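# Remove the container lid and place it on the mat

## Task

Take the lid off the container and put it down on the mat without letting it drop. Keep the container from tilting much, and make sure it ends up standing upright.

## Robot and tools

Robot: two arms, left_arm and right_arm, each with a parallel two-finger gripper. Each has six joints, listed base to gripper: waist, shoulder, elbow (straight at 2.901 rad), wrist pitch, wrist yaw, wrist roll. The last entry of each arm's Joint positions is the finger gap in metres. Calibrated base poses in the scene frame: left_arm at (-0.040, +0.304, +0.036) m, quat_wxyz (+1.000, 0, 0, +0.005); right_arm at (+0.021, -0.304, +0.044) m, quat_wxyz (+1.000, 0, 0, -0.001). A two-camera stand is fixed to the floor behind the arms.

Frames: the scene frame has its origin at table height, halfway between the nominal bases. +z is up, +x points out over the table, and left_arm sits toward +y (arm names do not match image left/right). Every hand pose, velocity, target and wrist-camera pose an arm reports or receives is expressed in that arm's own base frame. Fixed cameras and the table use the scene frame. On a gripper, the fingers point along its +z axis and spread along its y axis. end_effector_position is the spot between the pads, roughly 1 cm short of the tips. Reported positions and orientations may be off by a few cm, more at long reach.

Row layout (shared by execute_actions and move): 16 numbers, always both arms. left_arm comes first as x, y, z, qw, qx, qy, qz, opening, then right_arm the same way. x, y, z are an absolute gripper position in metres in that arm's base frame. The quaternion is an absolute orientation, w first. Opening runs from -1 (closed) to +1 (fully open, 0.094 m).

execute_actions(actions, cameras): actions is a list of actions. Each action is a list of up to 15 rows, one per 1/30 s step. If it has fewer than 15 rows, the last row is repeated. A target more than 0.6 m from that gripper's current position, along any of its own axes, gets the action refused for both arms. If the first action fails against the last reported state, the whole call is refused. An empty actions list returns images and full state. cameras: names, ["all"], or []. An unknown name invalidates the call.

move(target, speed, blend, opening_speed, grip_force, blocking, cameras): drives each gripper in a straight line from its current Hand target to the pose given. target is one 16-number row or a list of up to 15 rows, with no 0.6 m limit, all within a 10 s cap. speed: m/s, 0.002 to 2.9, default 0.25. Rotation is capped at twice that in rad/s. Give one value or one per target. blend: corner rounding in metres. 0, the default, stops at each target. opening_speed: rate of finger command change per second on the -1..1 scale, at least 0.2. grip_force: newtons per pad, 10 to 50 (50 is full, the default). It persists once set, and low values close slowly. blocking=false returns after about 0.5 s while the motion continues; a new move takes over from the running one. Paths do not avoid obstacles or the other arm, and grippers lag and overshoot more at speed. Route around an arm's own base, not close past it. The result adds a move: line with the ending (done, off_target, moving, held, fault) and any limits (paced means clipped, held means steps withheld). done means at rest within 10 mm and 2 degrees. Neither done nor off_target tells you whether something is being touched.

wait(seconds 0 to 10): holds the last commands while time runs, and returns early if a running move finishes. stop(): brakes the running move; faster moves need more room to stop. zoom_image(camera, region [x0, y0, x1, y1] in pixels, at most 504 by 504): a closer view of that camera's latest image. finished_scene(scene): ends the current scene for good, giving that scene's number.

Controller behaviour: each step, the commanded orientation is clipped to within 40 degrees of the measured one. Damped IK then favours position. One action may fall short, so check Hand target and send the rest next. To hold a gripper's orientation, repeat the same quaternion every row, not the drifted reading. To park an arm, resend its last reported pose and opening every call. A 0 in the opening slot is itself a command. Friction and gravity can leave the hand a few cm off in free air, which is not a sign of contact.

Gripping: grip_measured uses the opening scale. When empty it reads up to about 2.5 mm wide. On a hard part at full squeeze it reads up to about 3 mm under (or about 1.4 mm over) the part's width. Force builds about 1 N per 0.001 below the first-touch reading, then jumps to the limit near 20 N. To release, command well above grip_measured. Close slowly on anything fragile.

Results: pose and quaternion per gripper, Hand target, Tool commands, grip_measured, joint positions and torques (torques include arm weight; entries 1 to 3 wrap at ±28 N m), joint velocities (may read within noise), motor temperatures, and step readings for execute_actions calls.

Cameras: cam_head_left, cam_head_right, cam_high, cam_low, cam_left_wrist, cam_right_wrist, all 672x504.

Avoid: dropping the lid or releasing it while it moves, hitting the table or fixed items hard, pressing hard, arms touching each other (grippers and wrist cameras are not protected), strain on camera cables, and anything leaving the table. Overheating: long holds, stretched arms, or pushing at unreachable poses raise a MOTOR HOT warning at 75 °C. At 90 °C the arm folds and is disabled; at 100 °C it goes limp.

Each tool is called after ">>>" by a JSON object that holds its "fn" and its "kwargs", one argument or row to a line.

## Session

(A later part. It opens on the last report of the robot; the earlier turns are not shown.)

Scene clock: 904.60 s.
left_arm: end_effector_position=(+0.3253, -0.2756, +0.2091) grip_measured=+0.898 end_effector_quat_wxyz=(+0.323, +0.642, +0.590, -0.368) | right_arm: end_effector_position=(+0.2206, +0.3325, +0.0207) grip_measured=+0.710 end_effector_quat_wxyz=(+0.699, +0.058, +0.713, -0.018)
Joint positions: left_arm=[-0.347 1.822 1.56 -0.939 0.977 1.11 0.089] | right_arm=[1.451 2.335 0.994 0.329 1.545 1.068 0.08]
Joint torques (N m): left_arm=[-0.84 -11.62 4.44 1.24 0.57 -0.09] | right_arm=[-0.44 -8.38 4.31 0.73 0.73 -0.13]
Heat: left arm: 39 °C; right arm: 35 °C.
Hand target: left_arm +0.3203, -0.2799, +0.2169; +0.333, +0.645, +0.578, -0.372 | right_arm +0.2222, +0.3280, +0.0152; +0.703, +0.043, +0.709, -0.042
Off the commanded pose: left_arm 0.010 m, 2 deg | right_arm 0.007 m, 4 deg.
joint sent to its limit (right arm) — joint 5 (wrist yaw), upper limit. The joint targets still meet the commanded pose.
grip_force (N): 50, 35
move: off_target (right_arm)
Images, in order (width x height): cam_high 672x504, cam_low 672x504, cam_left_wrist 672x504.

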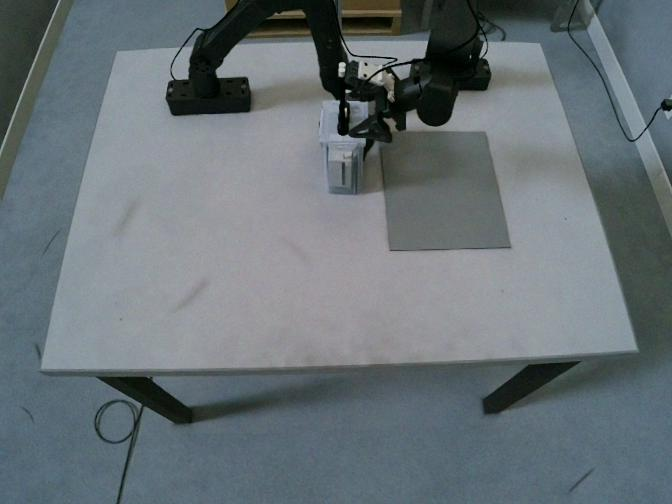

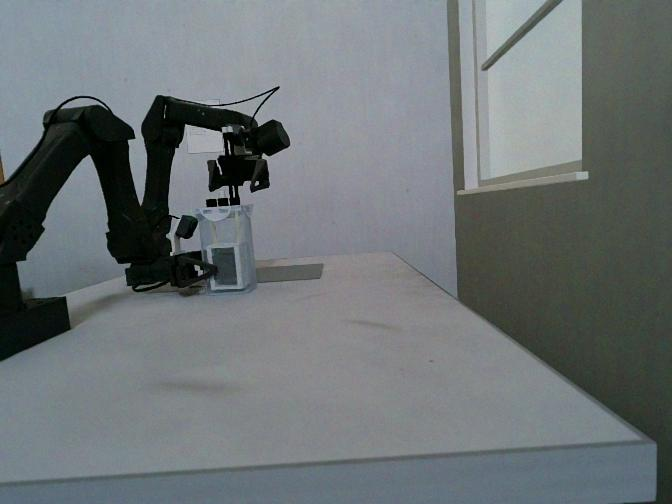

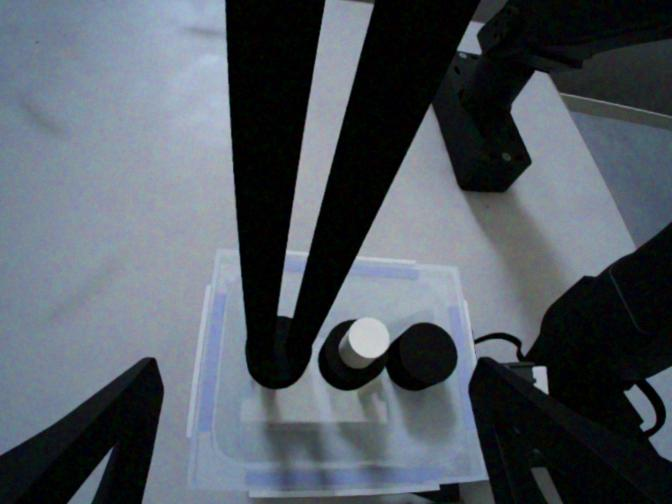

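>>> {"fn": "move", "kwargs": {
  "target": [
    [0.3205,-0.240,0.232,0.334,0.6446,0.5785,-0.3722,0.9,0.222,0.328,0.015,0.7049,0.0555,0.7049,-0.0555,0.3],
    [0.313,-0.225,0.222,0.3832,0.6097,0.5472,-0.4269,0.9,0.222,0.328,0.015,0.7049,0.0555,0.7049,-0.0555,0.3]
  ],
  "speed": 0.08,
  "cameras": ["cam_left_wrist","cam_low","cam_high","cam_right_wrist"]
}}

>>> {"fn": "zoom_image", "kwargs": {
  "camera": "cam_low",
  "region": [170, 110, 290, 230]
}}

>>> {"fn": "zoom_image", "kwargs": {
  "camera": "cam_high",
  "region": [290, 30, 460, 200]
}}

Scene clock: 944.33 s.
left_arm: end_effector_position=(+0.3162, -0.2249, +0.2113) grip_measured=+0.898 end_effector_quat_wxyz=(+0.363, +0.608, +0.562, -0.426) | right_arm: end_effector_position=(+0.2207, +0.3333, +0.0195) grip_measured=+0.709 end_effector_quat_wxyz=(+0.696, +0.047, +0.716, -0.025)
Joint positions: left_arm=[-0.176 1.803 1.454 -1.081 1.185 1.379 0.089] | right_arm=[1.451 2.335 0.994 0.328 1.536 1.042 0.08]
Joint torques (N m): left_arm=[0.38 -11.73 3.92 0.77 0.82 0.12] | right_arm=[-0.44 -8.25 4.22 0.83 0.81 0.06]
Heat: left arm: 39 °C; right arm: 36 °C.
Hand target: left_arm +0.3130, -0.2250, +0.2219; +0.383, +0.610, +0.547, -0.427 | right_arm +0.2222, +0.3281, +0.0151; +0.702, +0.043, +0.709, -0.042
Off the commanded pose: left_arm 0.011 m, 3 deg | right_arm 0.007 m, 4 deg.
joint sent to its limit (right arm) — joint 5 (wrist yaw), upper limit. The joint targets still meet the commanded pose.
grip_force (N): 50, 35
move: off_target (left_arm, right_arm)
Images, in order (width x height): cam_high 672x504, cam_low 672x504, cam_left_wrist 672x504, cam_right_wrist 672x504.

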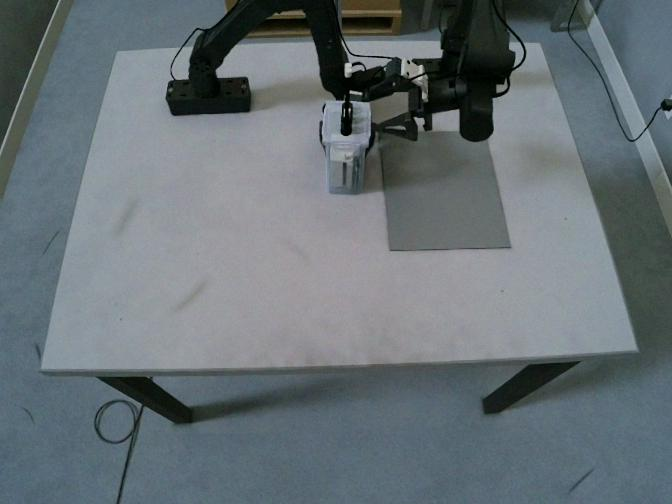

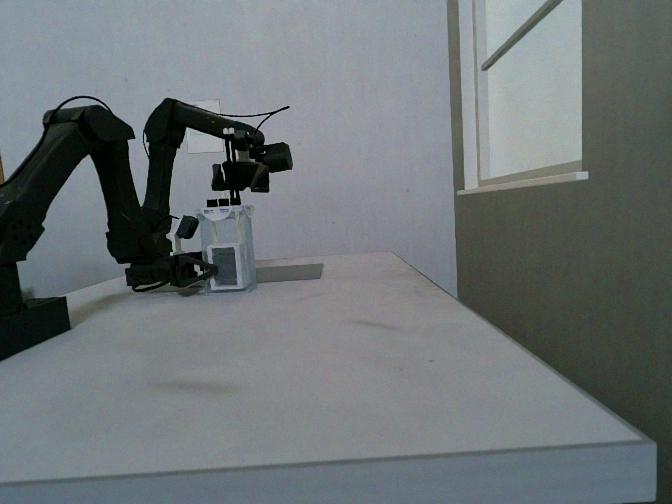

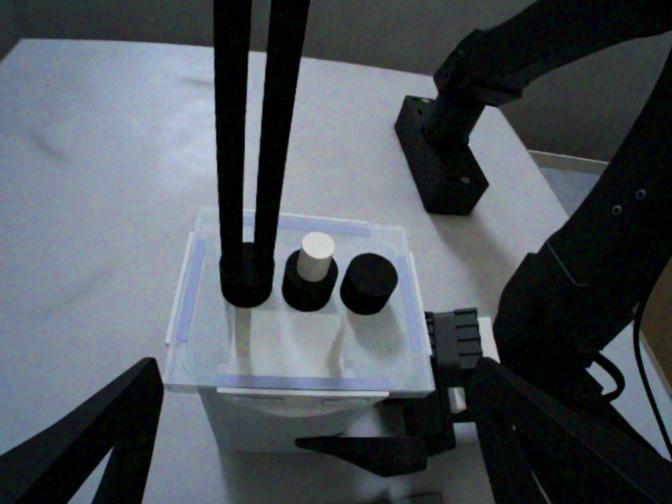

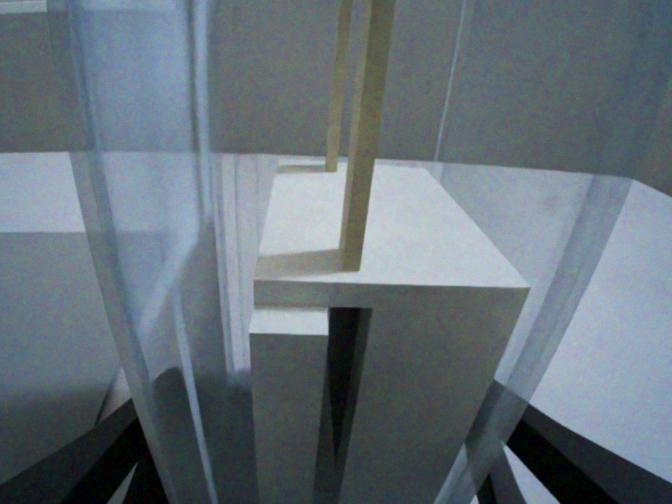

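Scaled by 4.200.

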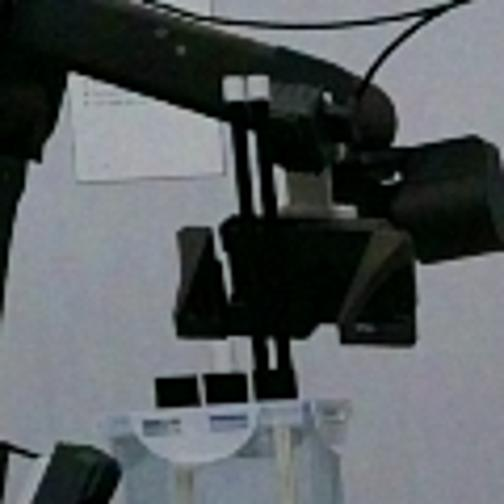

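Scaled by 2.965.

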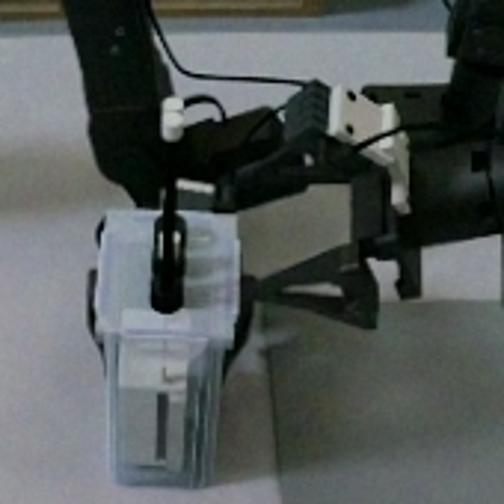

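>>> {"fn": "move", "kwargs": {
  "target": [
    [0.315,-0.256,0.213,0.3832,0.6097,0.5472,-0.4269,0.9,0.222,0.328,0.015,0.7049,0.0555,0.7049,-0.0555,0.3]
  ],
  "speed": 0.06,
  "cameras": ["cam_left_wrist","cam_low","cam_high"]
}}

>>> {"fn": "zoom_image", "kwargs": {
  "camera": "cam_low",
  "region": [170, 110, 290, 230]
}}

>>> {"fn": "zoom_image", "kwargs": {
  "camera": "cam_high",
  "region": [290, 30, 460, 200]
}}

Scene clock: 963.30 s.
left_arm: end_effector_position=(+0.3200, -0.2551, +0.2043) grip_measured=+0.898 end_effector_quat_wxyz=(+0.372, +0.608, +0.558, -0.426) | right_arm: end_effector_position=(+0.2207, +0.3333, +0.0195) grip_measured=+0.709 end_effector_quat_wxyz=(+0.696, +0.047, +0.716, -0.025)
Joint positions: left_arm=[-0.257 1.785 1.38 -0.804 1.175 1.157 0.089] | right_arm=[1.451 2.335 0.994 0.328 1.536 1.042 0.08]
Joint torques (N m): left_arm=[-0.03 -11.62 3.99 1.07 0.62 0.02] | right_arm=[-0.53 -8.35 4.14 0.79 0.82 0.07]
Heat: left arm: 40 °C; right arm: 36 °C.
Hand target: left_arm +0.3150, -0.2559, +0.2129; +0.383, +0.610, +0.547, -0.427 | right_arm +0.2222, +0.3281, +0.0151; +0.702, +0.043, +0.709, -0.042
Off the commanded pose: left_arm 0.010 m, 2 deg | right_arm 0.007 m, 4 deg.
joint sent to its limit (right arm) — joint 5 (wrist yaw), upper limit. The joint targets still meet the commanded pose.
grip_force (N): 50, 35
move: off_target (right_arm)
Images, in order (width x height): cam_high 672x504, cam_low 672x504, cam_left_wrist 672x504.

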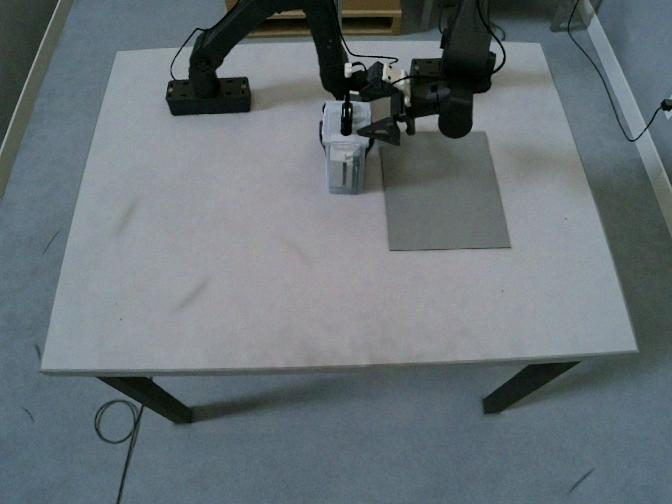

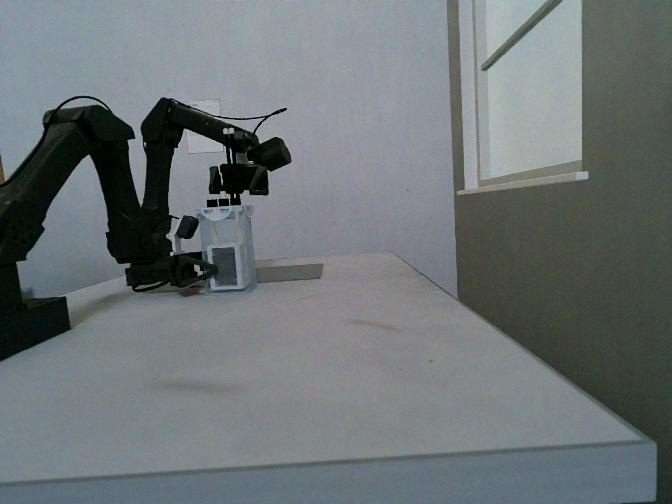

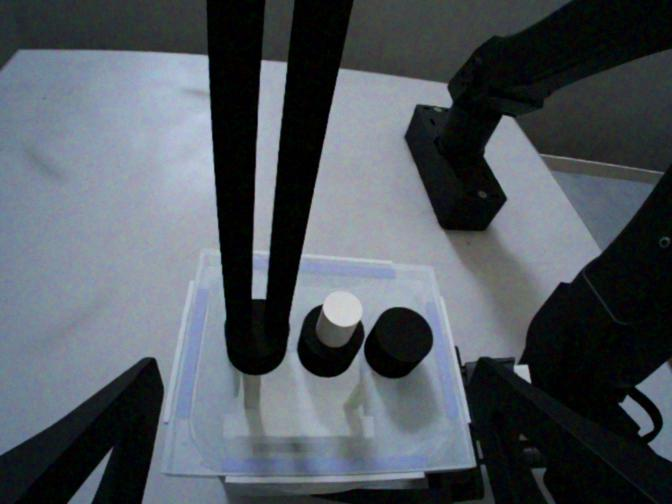

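Scaled by 4.200.

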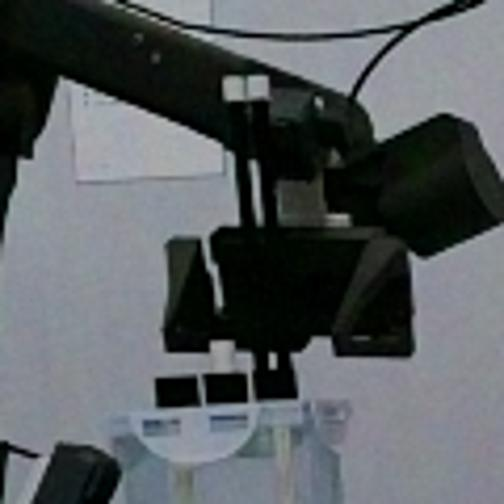

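Scaled by 2.965.

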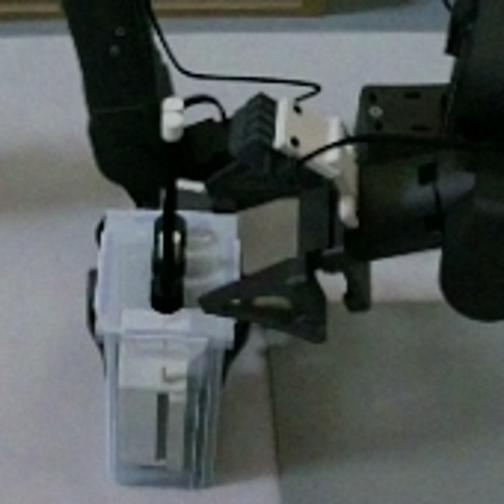

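>>> {"fn": "move", "kwargs": {
  "target": [
    [0.309,-0.275,0.2095,0.3832,0.6097,0.5472,-0.4269,0.9,0.222,0.328,0.015,0.7049,0.0555,0.7049,-0.0555,0.3]
  ],
  "speed": 0.06,
  "cameras": ["cam_left_wrist","cam_low","cam_high"]
}}

>>> {"fn": "zoom_image", "kwargs": {
  "camera": "cam_low",
  "region": [170, 110, 290, 230]
}}

>>> {"fn": "zoom_image", "kwargs": {
  "camera": "cam_high",
  "region": [290, 30, 460, 200]
}}

Scene clock: 976.67 s.
left_arm: end_effector_position=(+0.3141, -0.2747, +0.2010) grip_measured=+0.898 end_effector_quat_wxyz=(+0.373, +0.608, +0.558, -0.426) | right_arm: end_effector_position=(+0.2207, +0.3333, +0.0195) grip_measured=+0.709 end_effector_quat_wxyz=(+0.696, +0.047, +0.716, -0.025)
Joint positions: left_arm=[-0.315 1.759 1.319 -0.644 1.151 1.021 0.089] | right_arm=[1.451 2.335 0.994 0.328 1.536 1.042 0.08]
Joint torques (N m): left_arm=[-0.2 -11.52 4.29 1.26 0.6 0.03] | right_arm=[-0.39 -8.34 4.26 0.77 0.85 0.03]
Heat: left arm: 41 °C; right arm: 36 °C.
Hand target: left_arm +0.3090, -0.2751, +0.2094; +0.383, +0.610, +0.547, -0.427 | right_arm +0.2222, +0.3281, +0.0151; +0.702, +0.043, +0.709, -0.042
Off the commanded pose: left_arm 0.010 m, 2 deg | right_arm 0.007 m, 4 deg.
joint sent to its limit (right arm) — joint 5 (wrist yaw), upper limit. The joint targets still meet the commanded pose.
grip_force (N): 50, 35
move: off_target (right_arm)
Images, in order (width x height): cam_high 672x504, cam_low 672x504, cam_left_wrist 672x504.

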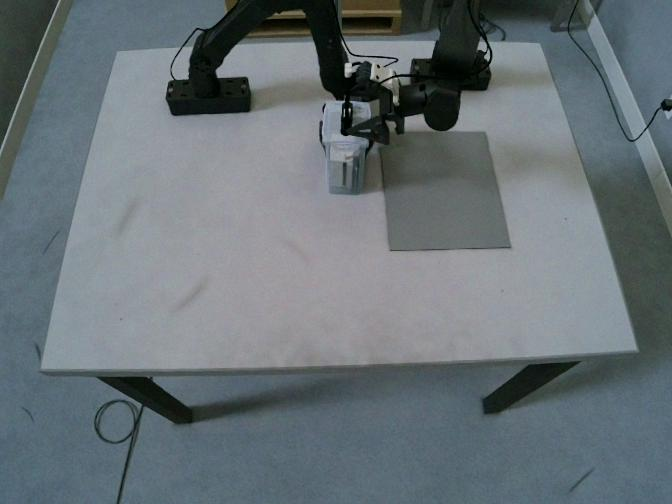

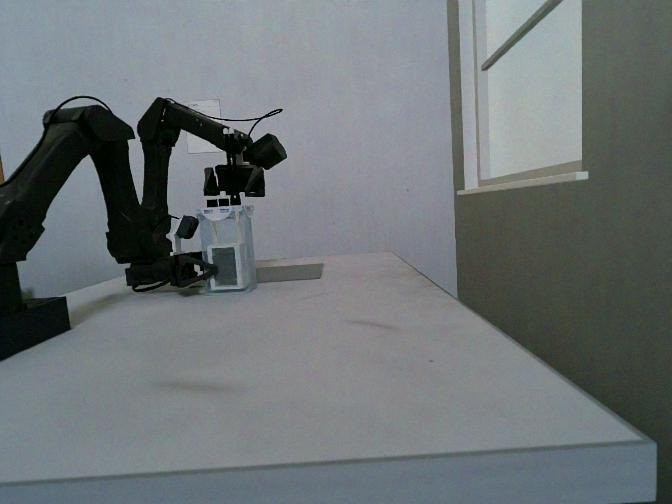

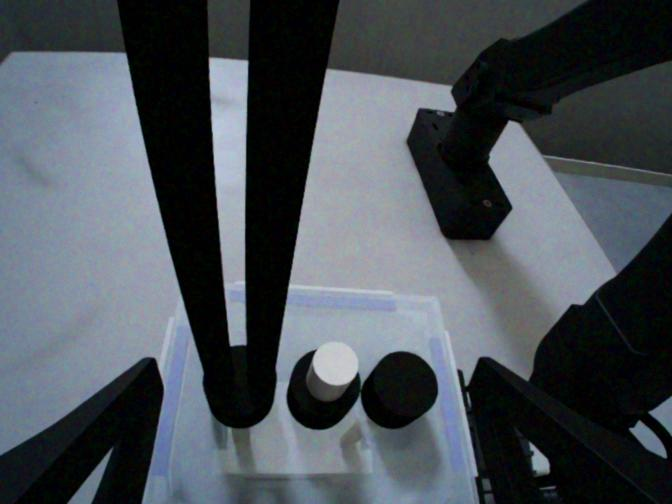

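Scaled by 4.200.

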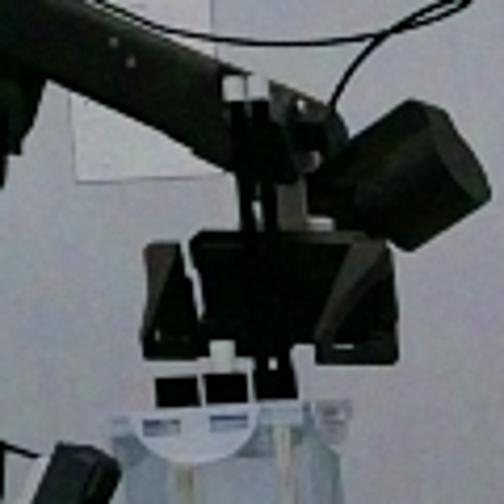

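Scaled by 2.965.

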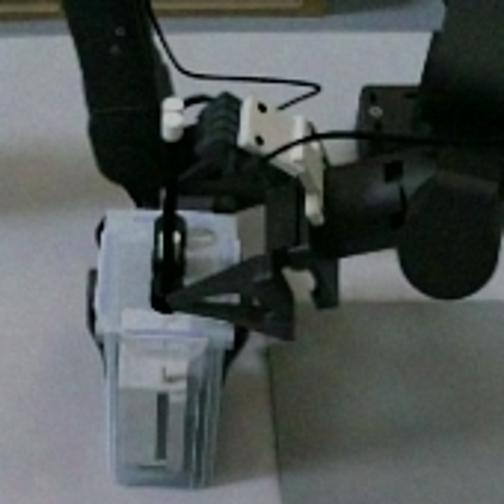

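>>> {"fn": "move", "kwargs": {
  "target": [
    [0.308,-0.2835,0.2055,0.3832,0.6097,0.5472,-0.4269,0.9,0.222,0.328,0.015,0.7049,0.0555,0.7049,-0.0555,0.3],
    [0.308,-0.2835,0.197,0.3832,0.6097,0.5472,-0.4269,0.9,0.222,0.328,0.015,0.7049,0.0555,0.7049,-0.0555,0.3]
  ],
  "speed": 0.05,
  "blend": [0.005,0],
  "cameras": ["cam_left_wrist","cam_low","cam_high"]
}}

>>> {"fn": "zoom_image", "kwargs": {
  "camera": "cam_low",
  "region": [170, 110, 290, 230]
}}

>>> {"fn": "zoom_image", "kwargs": {
  "camera": "cam_high",
  "region": [290, 30, 460, 200]
}}

Scene clock: 995.90 s.
left_arm: end_effector_position=(+0.3129, -0.2825, +0.1912) grip_measured=+0.898 end_effector_quat_wxyz=(+0.376, +0.608, +0.556, -0.424) | right_arm: end_effector_position=(+0.2207, +0.3333, +0.0195) grip_measured=+0.709 end_effector_quat_wxyz=(+0.696, +0.047, +0.716, -0.025)
Joint positions: left_arm=[-0.338 1.758 1.27 -0.54 1.139 0.969 0.089] | right_arm=[1.451 2.335 0.994 0.328 1.536 1.042 0.08]
Joint torques (N m): left_arm=[-0.21 -10.96 4.29 1.43 0.58 -0.02] | right_arm=[-0.34 -8.24 4.05 0.81 0.83 0.06]
Heat: left arm: 40 °C; right arm: 36 °C.
Hand target: left_arm +0.3080, -0.2835, +0.1969; +0.383, +0.610, +0.547, -0.427 | right_arm +0.2222, +0.3281, +0.0151; +0.702, +0.043, +0.709, -0.042
Off the commanded pose: left_arm 0.008 m, 1 deg | right_arm 0.007 m, 4 deg.
joint sent to its limit (right arm) — joint 5 (wrist yaw), upper limit. The joint targets still meet the commanded pose.
grip_force (N): 50, 35
move: off_target (right_arm); blend cut to 0.0042 m at target 1
Images, in order (width x height): cam_high 672x504, cam_low 672x504, cam_left_wrist 672x504.

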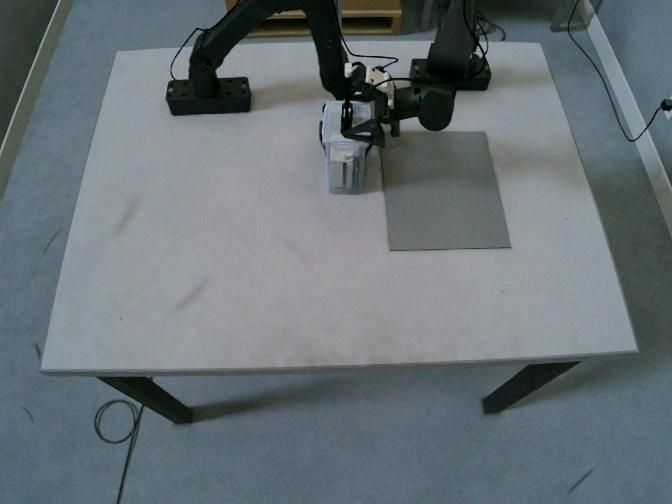

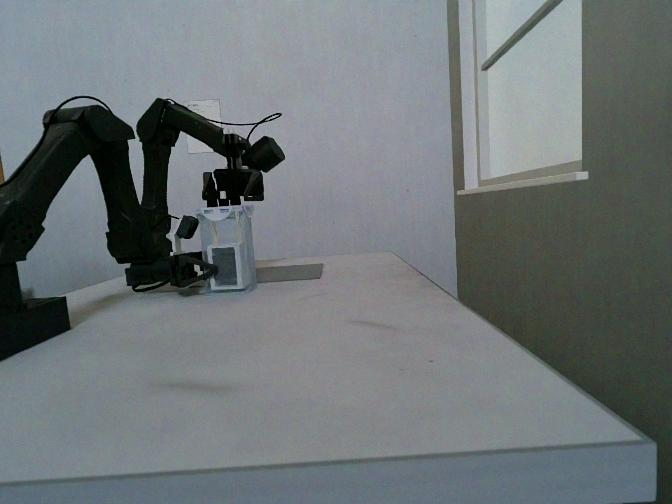

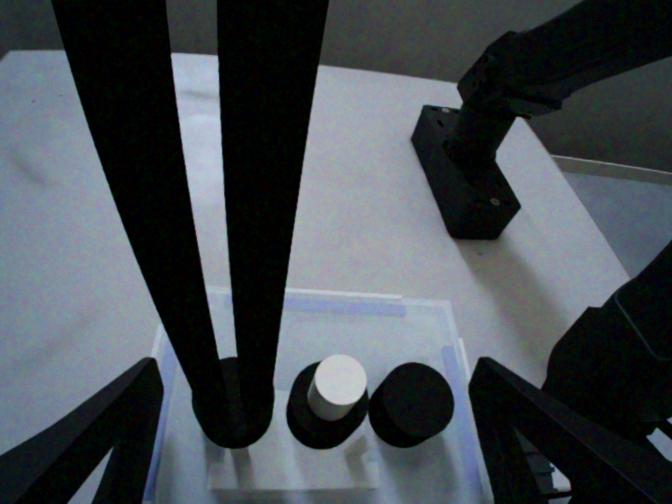

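Scaled by 4.200.

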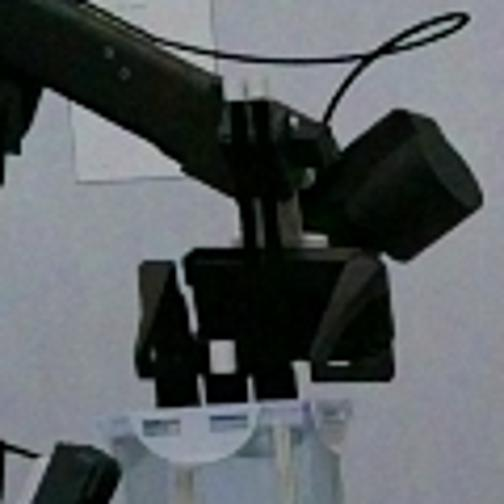

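Scaled by 2.965.

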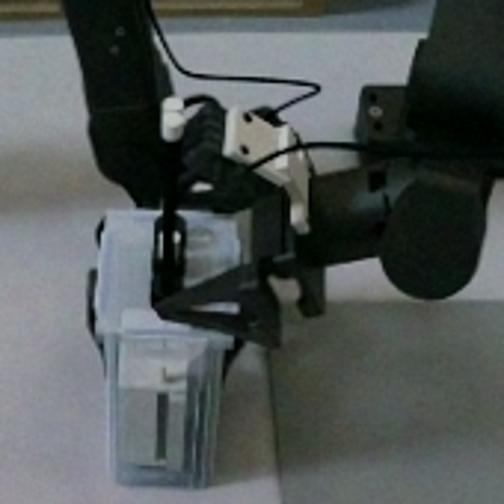

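>>> {"fn": "move", "kwargs": {
  "target": [
    [0.307,-0.2835,0.191,0.3832,0.6097,0.5472,-0.4269,0.9,0.222,0.328,0.015,0.7049,0.0555,0.7049,-0.0555,0.3]
  ],
  "speed": 0.04,
  "cameras": ["cam_left_wrist","cam_low"]
}}

>>> {"fn": "zoom_image", "kwargs": {
  "camera": "cam_low",
  "region": [170, 110, 290, 230]
}}

Scene clock: 1014.23 s.
left_arm: end_effector_position=(+0.3121, -0.2822, +0.1858) grip_measured=+0.898 end_effector_quat_wxyz=(+0.377, +0.608, +0.556, -0.423) | right_arm: end_effector_position=(+0.2207, +0.3333, +0.0195) grip_measured=+0.709 end_effector_quat_wxyz=(+0.696, +0.047, +0.716, -0.025)
Joint positions: left_arm=[-0.338 1.758 1.247 -0.513 1.138 0.966 0.089] | right_arm=[1.451 2.335 0.994 0.328 1.536 1.042 0.08]
Joint torques (N m): left_arm=[-0.44 -10.74 4.22 1.38 0.56 -0.07] | right_arm=[-0.31 -8.51 4.04 0.83 0.88 0.04]
Heat: left arm: 40 °C; right arm: 36 °C.
Hand target: left_arm +0.3070, -0.2835, +0.1909; +0.383, +0.610, +0.547, -0.427 | right_arm +0.2222, +0.3281, +0.0151; +0.702, +0.043, +0.709, -0.042
Off the commanded pose: left_arm 0.007 m, 1 deg | right_arm 0.007 m, 4 deg.
joint sent to its limit (right arm) — joint 5 (wrist yaw), upper limit. The joint targets still meet the commanded pose.
grip_force (N): 50, 35
move: off_target (right_arm)
Images, in order (width x height): cam_low 672x504, cam_left_wrist 672x504.

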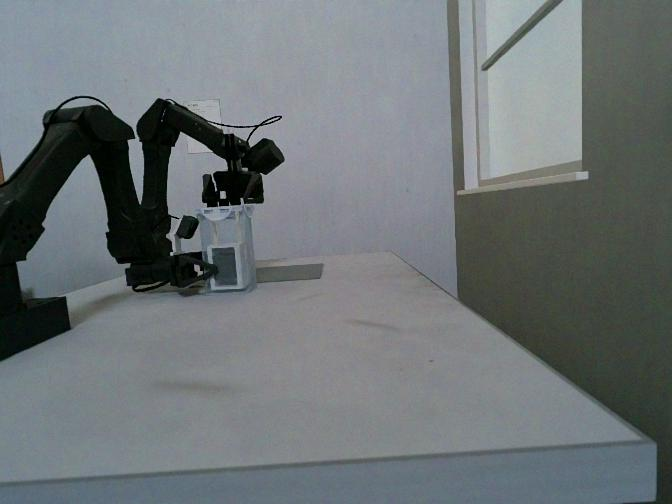

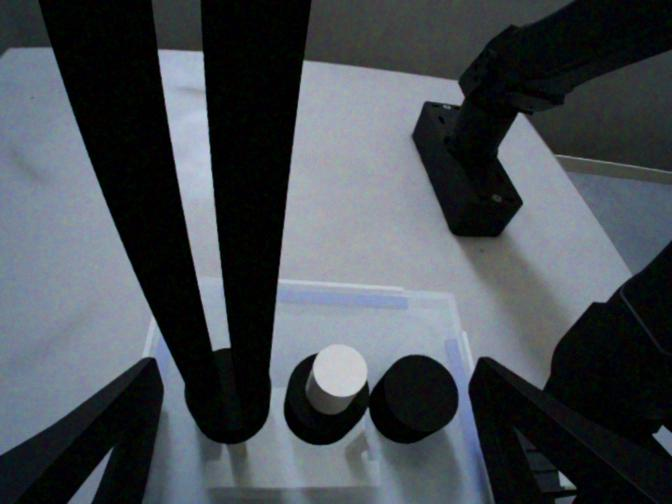

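Scaled by 4.200.

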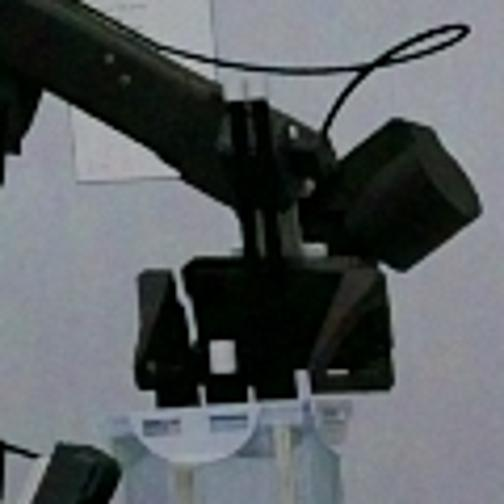

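Good. Close slowly.

>>> {"fn": "move", "kwargs": {
  "target": [
    [0.307,-0.2835,0.191,0.3832,0.6097,0.5472,-0.4269,0.15,0.222,0.328,0.015,0.7049,0.0555,0.7049,-0.0555,0.3]
  ],
  "speed": 0.04,
  "opening_speed": 0.3,
  "cameras": ["cam_left_wrist","cam_low"]
}}

>>> {"fn": "zoom_image", "kwargs": {
  "camera": "cam_low",
  "region": [170, 110, 290, 230]
}}

Scene clock: 1026.77 s.
left_arm: end_effector_position=(+0.3115, -0.2829, +0.1862) grip_measured=+0.544 end_effector_quat_wxyz=(+0.377, +0.608, +0.555, -0.424) | right_arm: end_effector_position=(+0.2207, +0.3333, +0.0195) grip_measured=+0.709 end_effector_quat_wxyz=(+0.696, +0.048, +0.716, -0.024)
Joint positions: left_arm=[-0.34 1.758 1.247 -0.512 1.14 0.965 0.073] | right_arm=[1.451 2.335 0.994 0.328 1.537 1.046 0.08]
Joint torques (N m): left_arm=[-0.02 -10.8 4.07 1.38 0.52 0] | right_arm=[-0.55 -8.28 4.11 0.79 0.81 0.05]
Heat: left arm: 40 °C; right arm: 36 °C.
Hand target: left_arm +0.3070, -0.2835, +0.1909; +0.383, +0.610, +0.547, -0.427 | right_arm +0.2222, +0.3281, +0.0151; +0.702, +0.043, +0.709, -0.042
Off the commanded pose: left_arm 0.007 m, 1 deg | right_arm 0.007 m, 4 deg.
joint sent to its limit (right arm) — joint 5 (wrist yaw), upper limit. The joint targets still meet the commanded pose.
grip_force (N): 50, 35
move: off_target (right_arm)
Images, in order (width x height): cam_low 672x504, cam_left_wrist 672x504.

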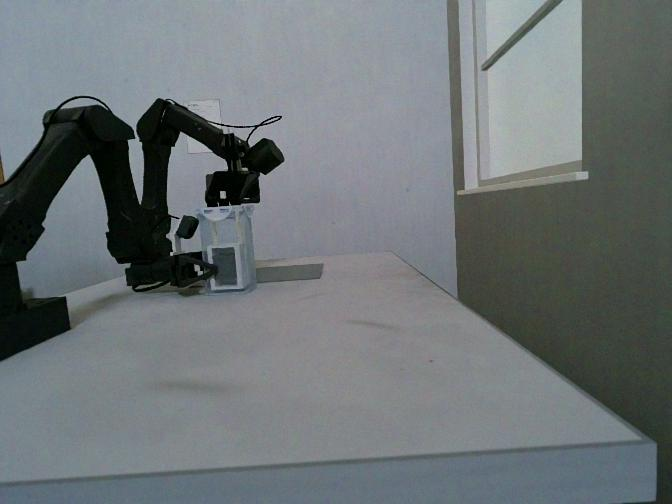

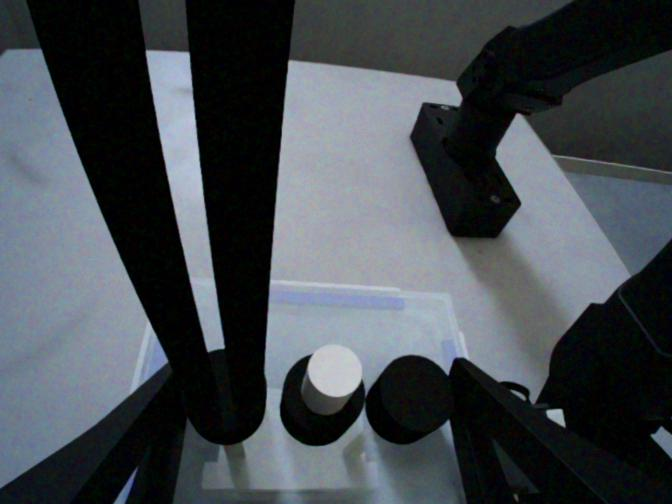

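Scaled by 4.200.

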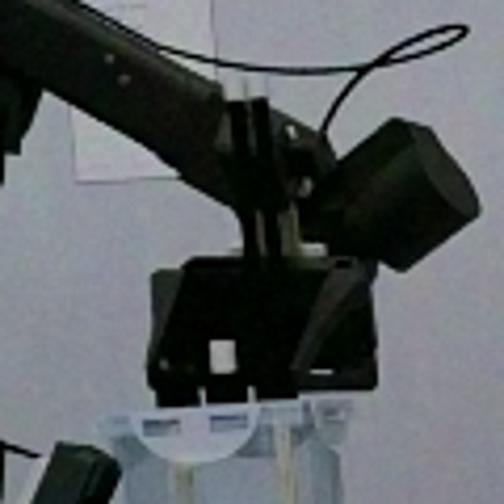

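>>> {"fn": "move", "kwargs": {
  "target": [
    [0.307,-0.2835,0.212,0.3832,0.6097,0.5472,-0.4269,0.15,0.222,0.328,0.013,0.7049,0.0555,0.7049,-0.0555,0.3]
  ],
  "speed": 0.03,
  "cameras": ["cam_left_wrist","cam_low","cam_high"]
}}

>>> {"fn": "zoom_image", "kwargs": {
  "camera": "cam_low",
  "region": [150, 150, 290, 300]
}}

Scene clock: 1038.43 s.
left_arm: end_effector_position=(+0.3107, -0.2827, +0.1866) grip_measured=+0.543 end_effector_quat_wxyz=(+0.374, +0.608, +0.558, -0.422) | right_arm: end_effector_position=(+0.2207, +0.3333, +0.0196) grip_measured=+0.709 end_effector_quat_wxyz=(+0.697, +0.049, +0.715, -0.024)
Joint positions: left_arm=[-0.342 1.755 1.251 -0.525 1.132 0.965 0.073] | right_arm=[1.451 2.335 0.994 0.328 1.537 1.046 0.08]
Joint torques (N m): left_arm=[-0.02 -12.33 8.2 0.77 0.63 -0.06] | right_arm=[-0.5 -7.8 4.22 0.84 0.83 0.05]
Heat: left arm: 40 °C; right arm: 36 °C.
Hand target: left_arm +0.3067, -0.2835, +0.2115; +0.384, +0.609, +0.547, -0.427 | right_arm +0.2222, +0.3280, +0.0132; +0.703, +0.043, +0.709, -0.042
Off the commanded pose: left_arm 0.026 m, 2 deg | right_arm 0.009 m, 4 deg.
joint sent to its limit (right arm) — joint 5 (wrist yaw), upper limit. The joint targets still meet the commanded pose.
grip_force (N): 50, 35
move: off_target (left_arm, right_arm)
Images, in order (width x height): cam_high 672x504, cam_low 672x504, cam_left_wrist 672x504.

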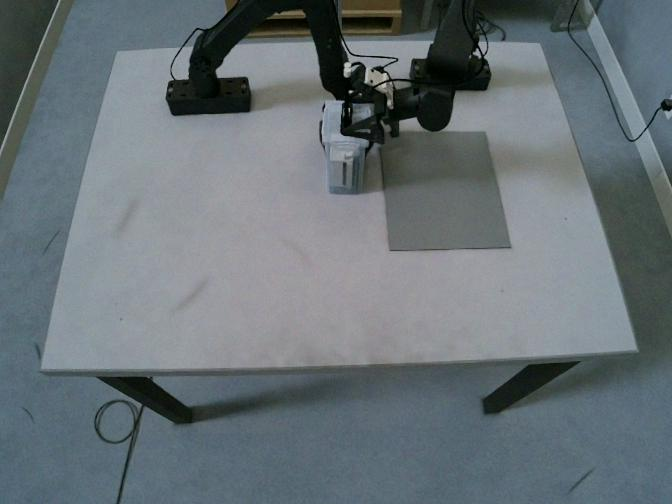

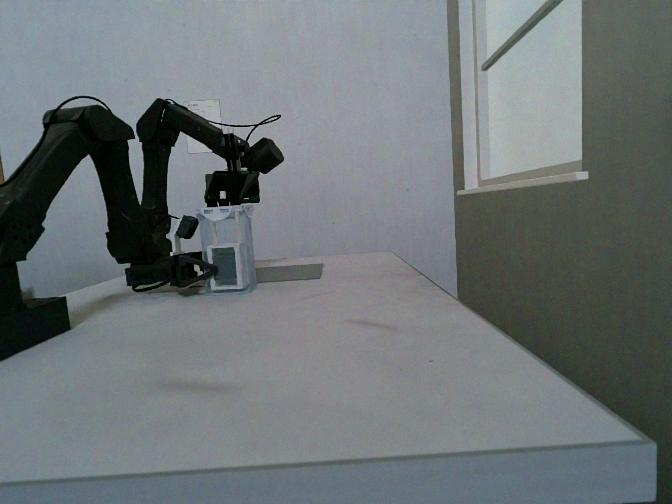

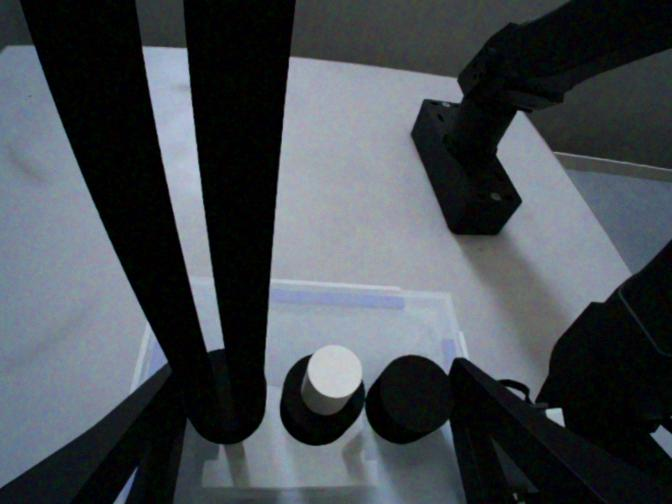

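Scaled by 3.360.

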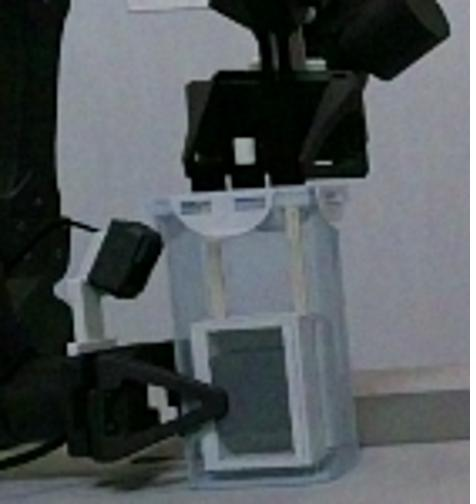

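>>> {"fn": "move", "kwargs": {
  "target": [
    [0.307,-0.2835,0.222,0.3832,0.6097,0.5472,-0.4269,0.15,0.222,0.328,0.011,0.7049,0.0555,0.7049,-0.0555,0.3]
  ],
  "speed": 0.03,
  "cameras": ["cam_left_wrist","cam_low","cam_high"]
}}

>>> {"fn": "zoom_image", "kwargs": {
  "camera": "cam_low",
  "region": [150, 150, 290, 300]
}}

Scene clock: 1045.53 s.
left_arm: end_effector_position=(+0.3109, -0.2829, +0.1881) grip_measured=+0.543 end_effector_quat_wxyz=(+0.367, +0.611, +0.564, -0.416) | right_arm: end_effector_position=(+0.2210, +0.3363, +0.0207) grip_measured=+0.709 end_effector_quat_wxyz=(+0.696, +0.055, +0.716, -0.016)
Joint positions: left_arm=[-0.346 1.754 1.273 -0.564 1.11 0.973 0.073] | right_arm=[1.451 2.335 1.004 0.328 1.534 1.057 0.08]
Joint torques (N m): left_arm=[0.36 -12.88 8.84 0.75 0.79 -0.19] | right_arm=[-0.5 -7.41 3.79 0.83 0.84 0]
Heat: left arm: 40 °C; right arm: 36 °C.
Hand target: left_arm +0.3063, -0.2836, +0.2210; +0.384, +0.609, +0.547, -0.427 | right_arm +0.2222, +0.3280, +0.0114; +0.702, +0.043, +0.709, -0.042
Off the commanded pose: left_arm 0.034 m, 3 deg | right_arm 0.013 m, 5 deg.
joint sent to its limit (right arm) — joint 5 (wrist yaw), upper limit. The joint targets still meet the commanded pose.
grip_force (N): 50, 35
move: off_target (left_arm, right_arm)
Images, in order (width x height): cam_high 672x504, cam_low 672x504, cam_left_wrist 672x504.

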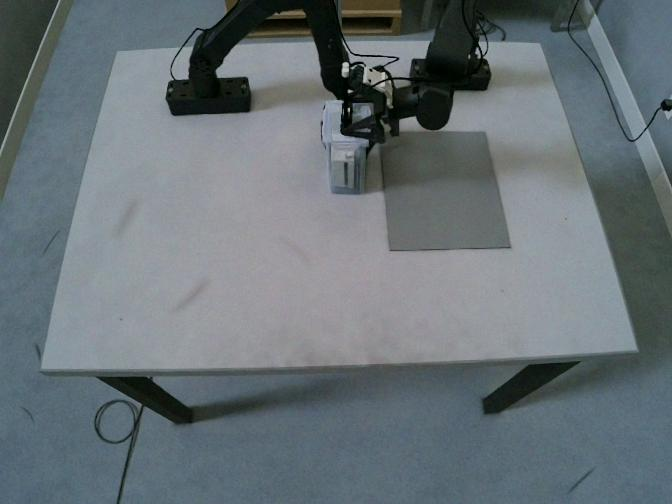

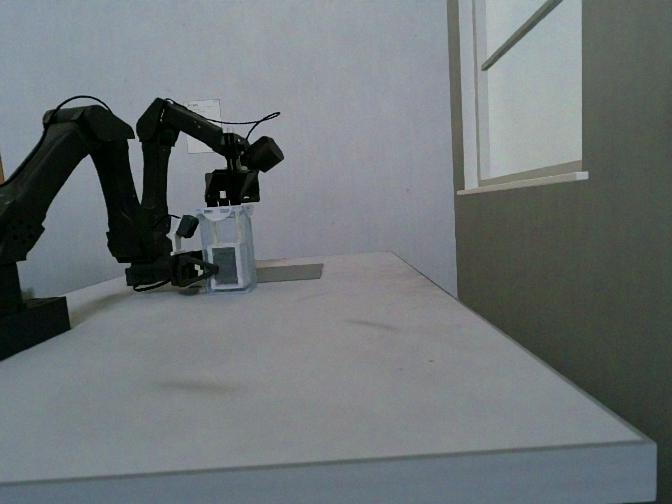

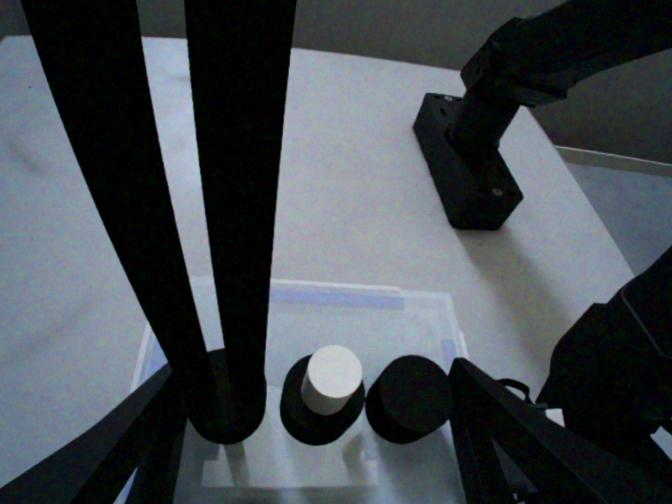

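Scaled by 3.360.

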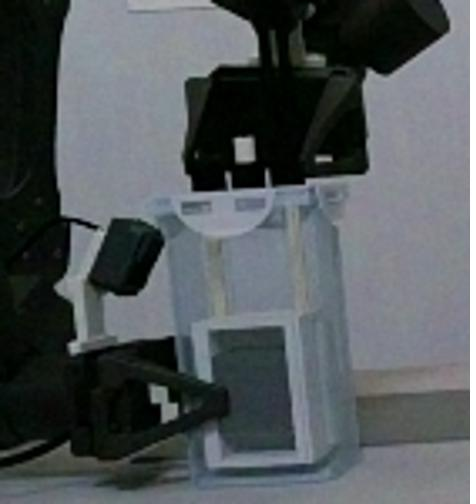

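>>> {"fn": "move", "kwargs": {
  "target": [
    [0.307,-0.2835,0.224,0.4204,0.5784,0.5191,-0.4684,0.15,0.222,0.326,0.006,0.7049,0.0555,0.7049,-0.0555,0.2]
  ],
  "speed": 0.03,
  "cameras": ["cam_left_wrist","cam_low","cam_high"]
}}

>>> {"fn": "zoom_image", "kwargs": {
  "camera": "cam_low",
  "region": [150, 150, 290, 300]
}}

Scene clock: 1070.40 s.
left_arm: end_effector_position=(+0.3120, -0.2846, +0.1892) grip_measured=+0.543 end_effector_quat_wxyz=(+0.389, +0.592, +0.549, -0.445) | right_arm: end_effector_position=(+0.2210, +0.3357, +0.0213) grip_measured=+0.709 end_effector_quat_wxyz=(+0.698, +0.060, +0.713, -0.014)
Joint positions: left_arm=[-0.335 1.754 1.202 -0.396 1.189 0.883 0.073] | right_arm=[1.451 2.336 1.004 0.33 1.541 1.067 0.08]
Joint torques (N m): left_arm=[0.92 -13.38 5.48 1.8 1.18 -0.53] | right_arm=[-0.34 -6.49 3.69 0.87 0.81 0.05]
Heat: left arm: 41 °C; right arm: 36 °C.
Hand target: left_arm +0.3061, -0.2831, +0.2226; +0.414, +0.585, +0.517, -0.468 | right_arm +0.2221, +0.3258, +0.0067; +0.702, +0.043, +0.709, -0.043
Off the commanded pose: left_arm 0.035 m, 6 deg | right_arm 0.018 m, 5 deg.
joint sent to its limit (right arm) — joint 5 (wrist yaw), upper limit. The joint targets still meet the commanded pose.
grip_force (N): 50, 35
move: off_target (left_arm, right_arm)
Images, in order (width x height): cam_high 672x504, cam_low 672x504, cam_left_wrist 672x504.

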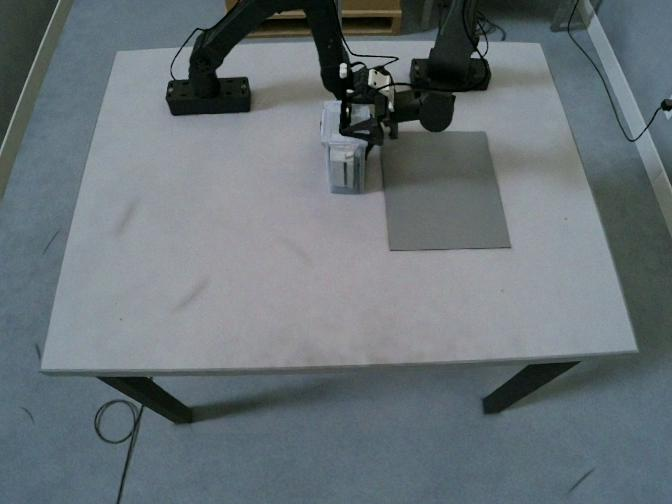

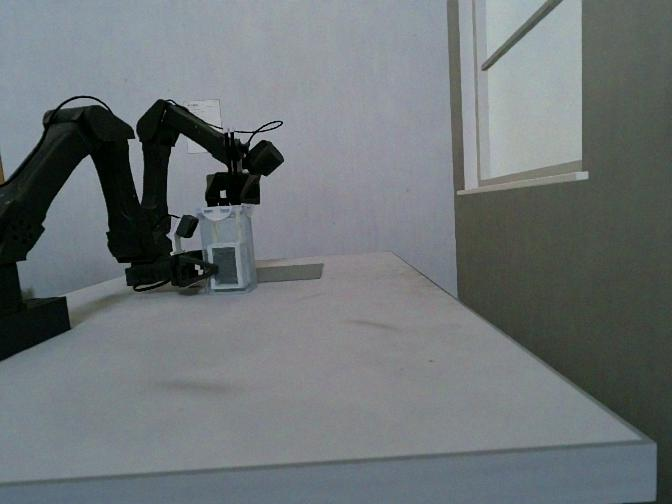

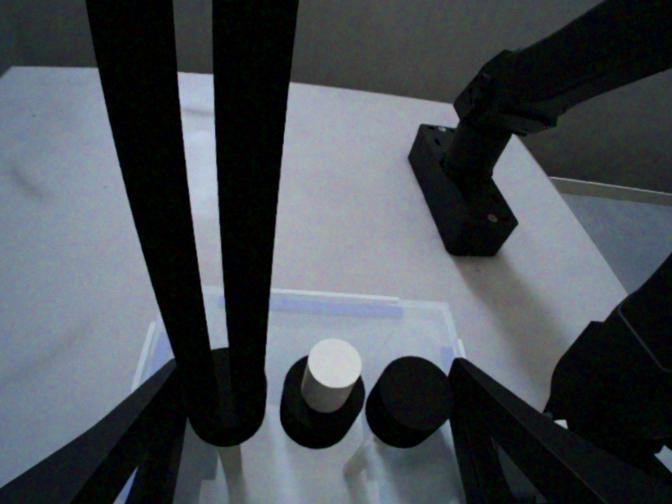

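Scaled by 3.360.

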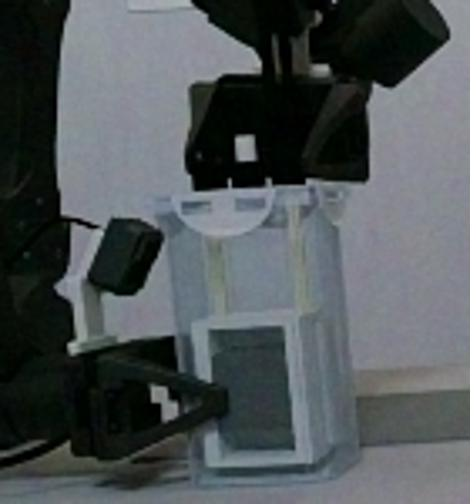

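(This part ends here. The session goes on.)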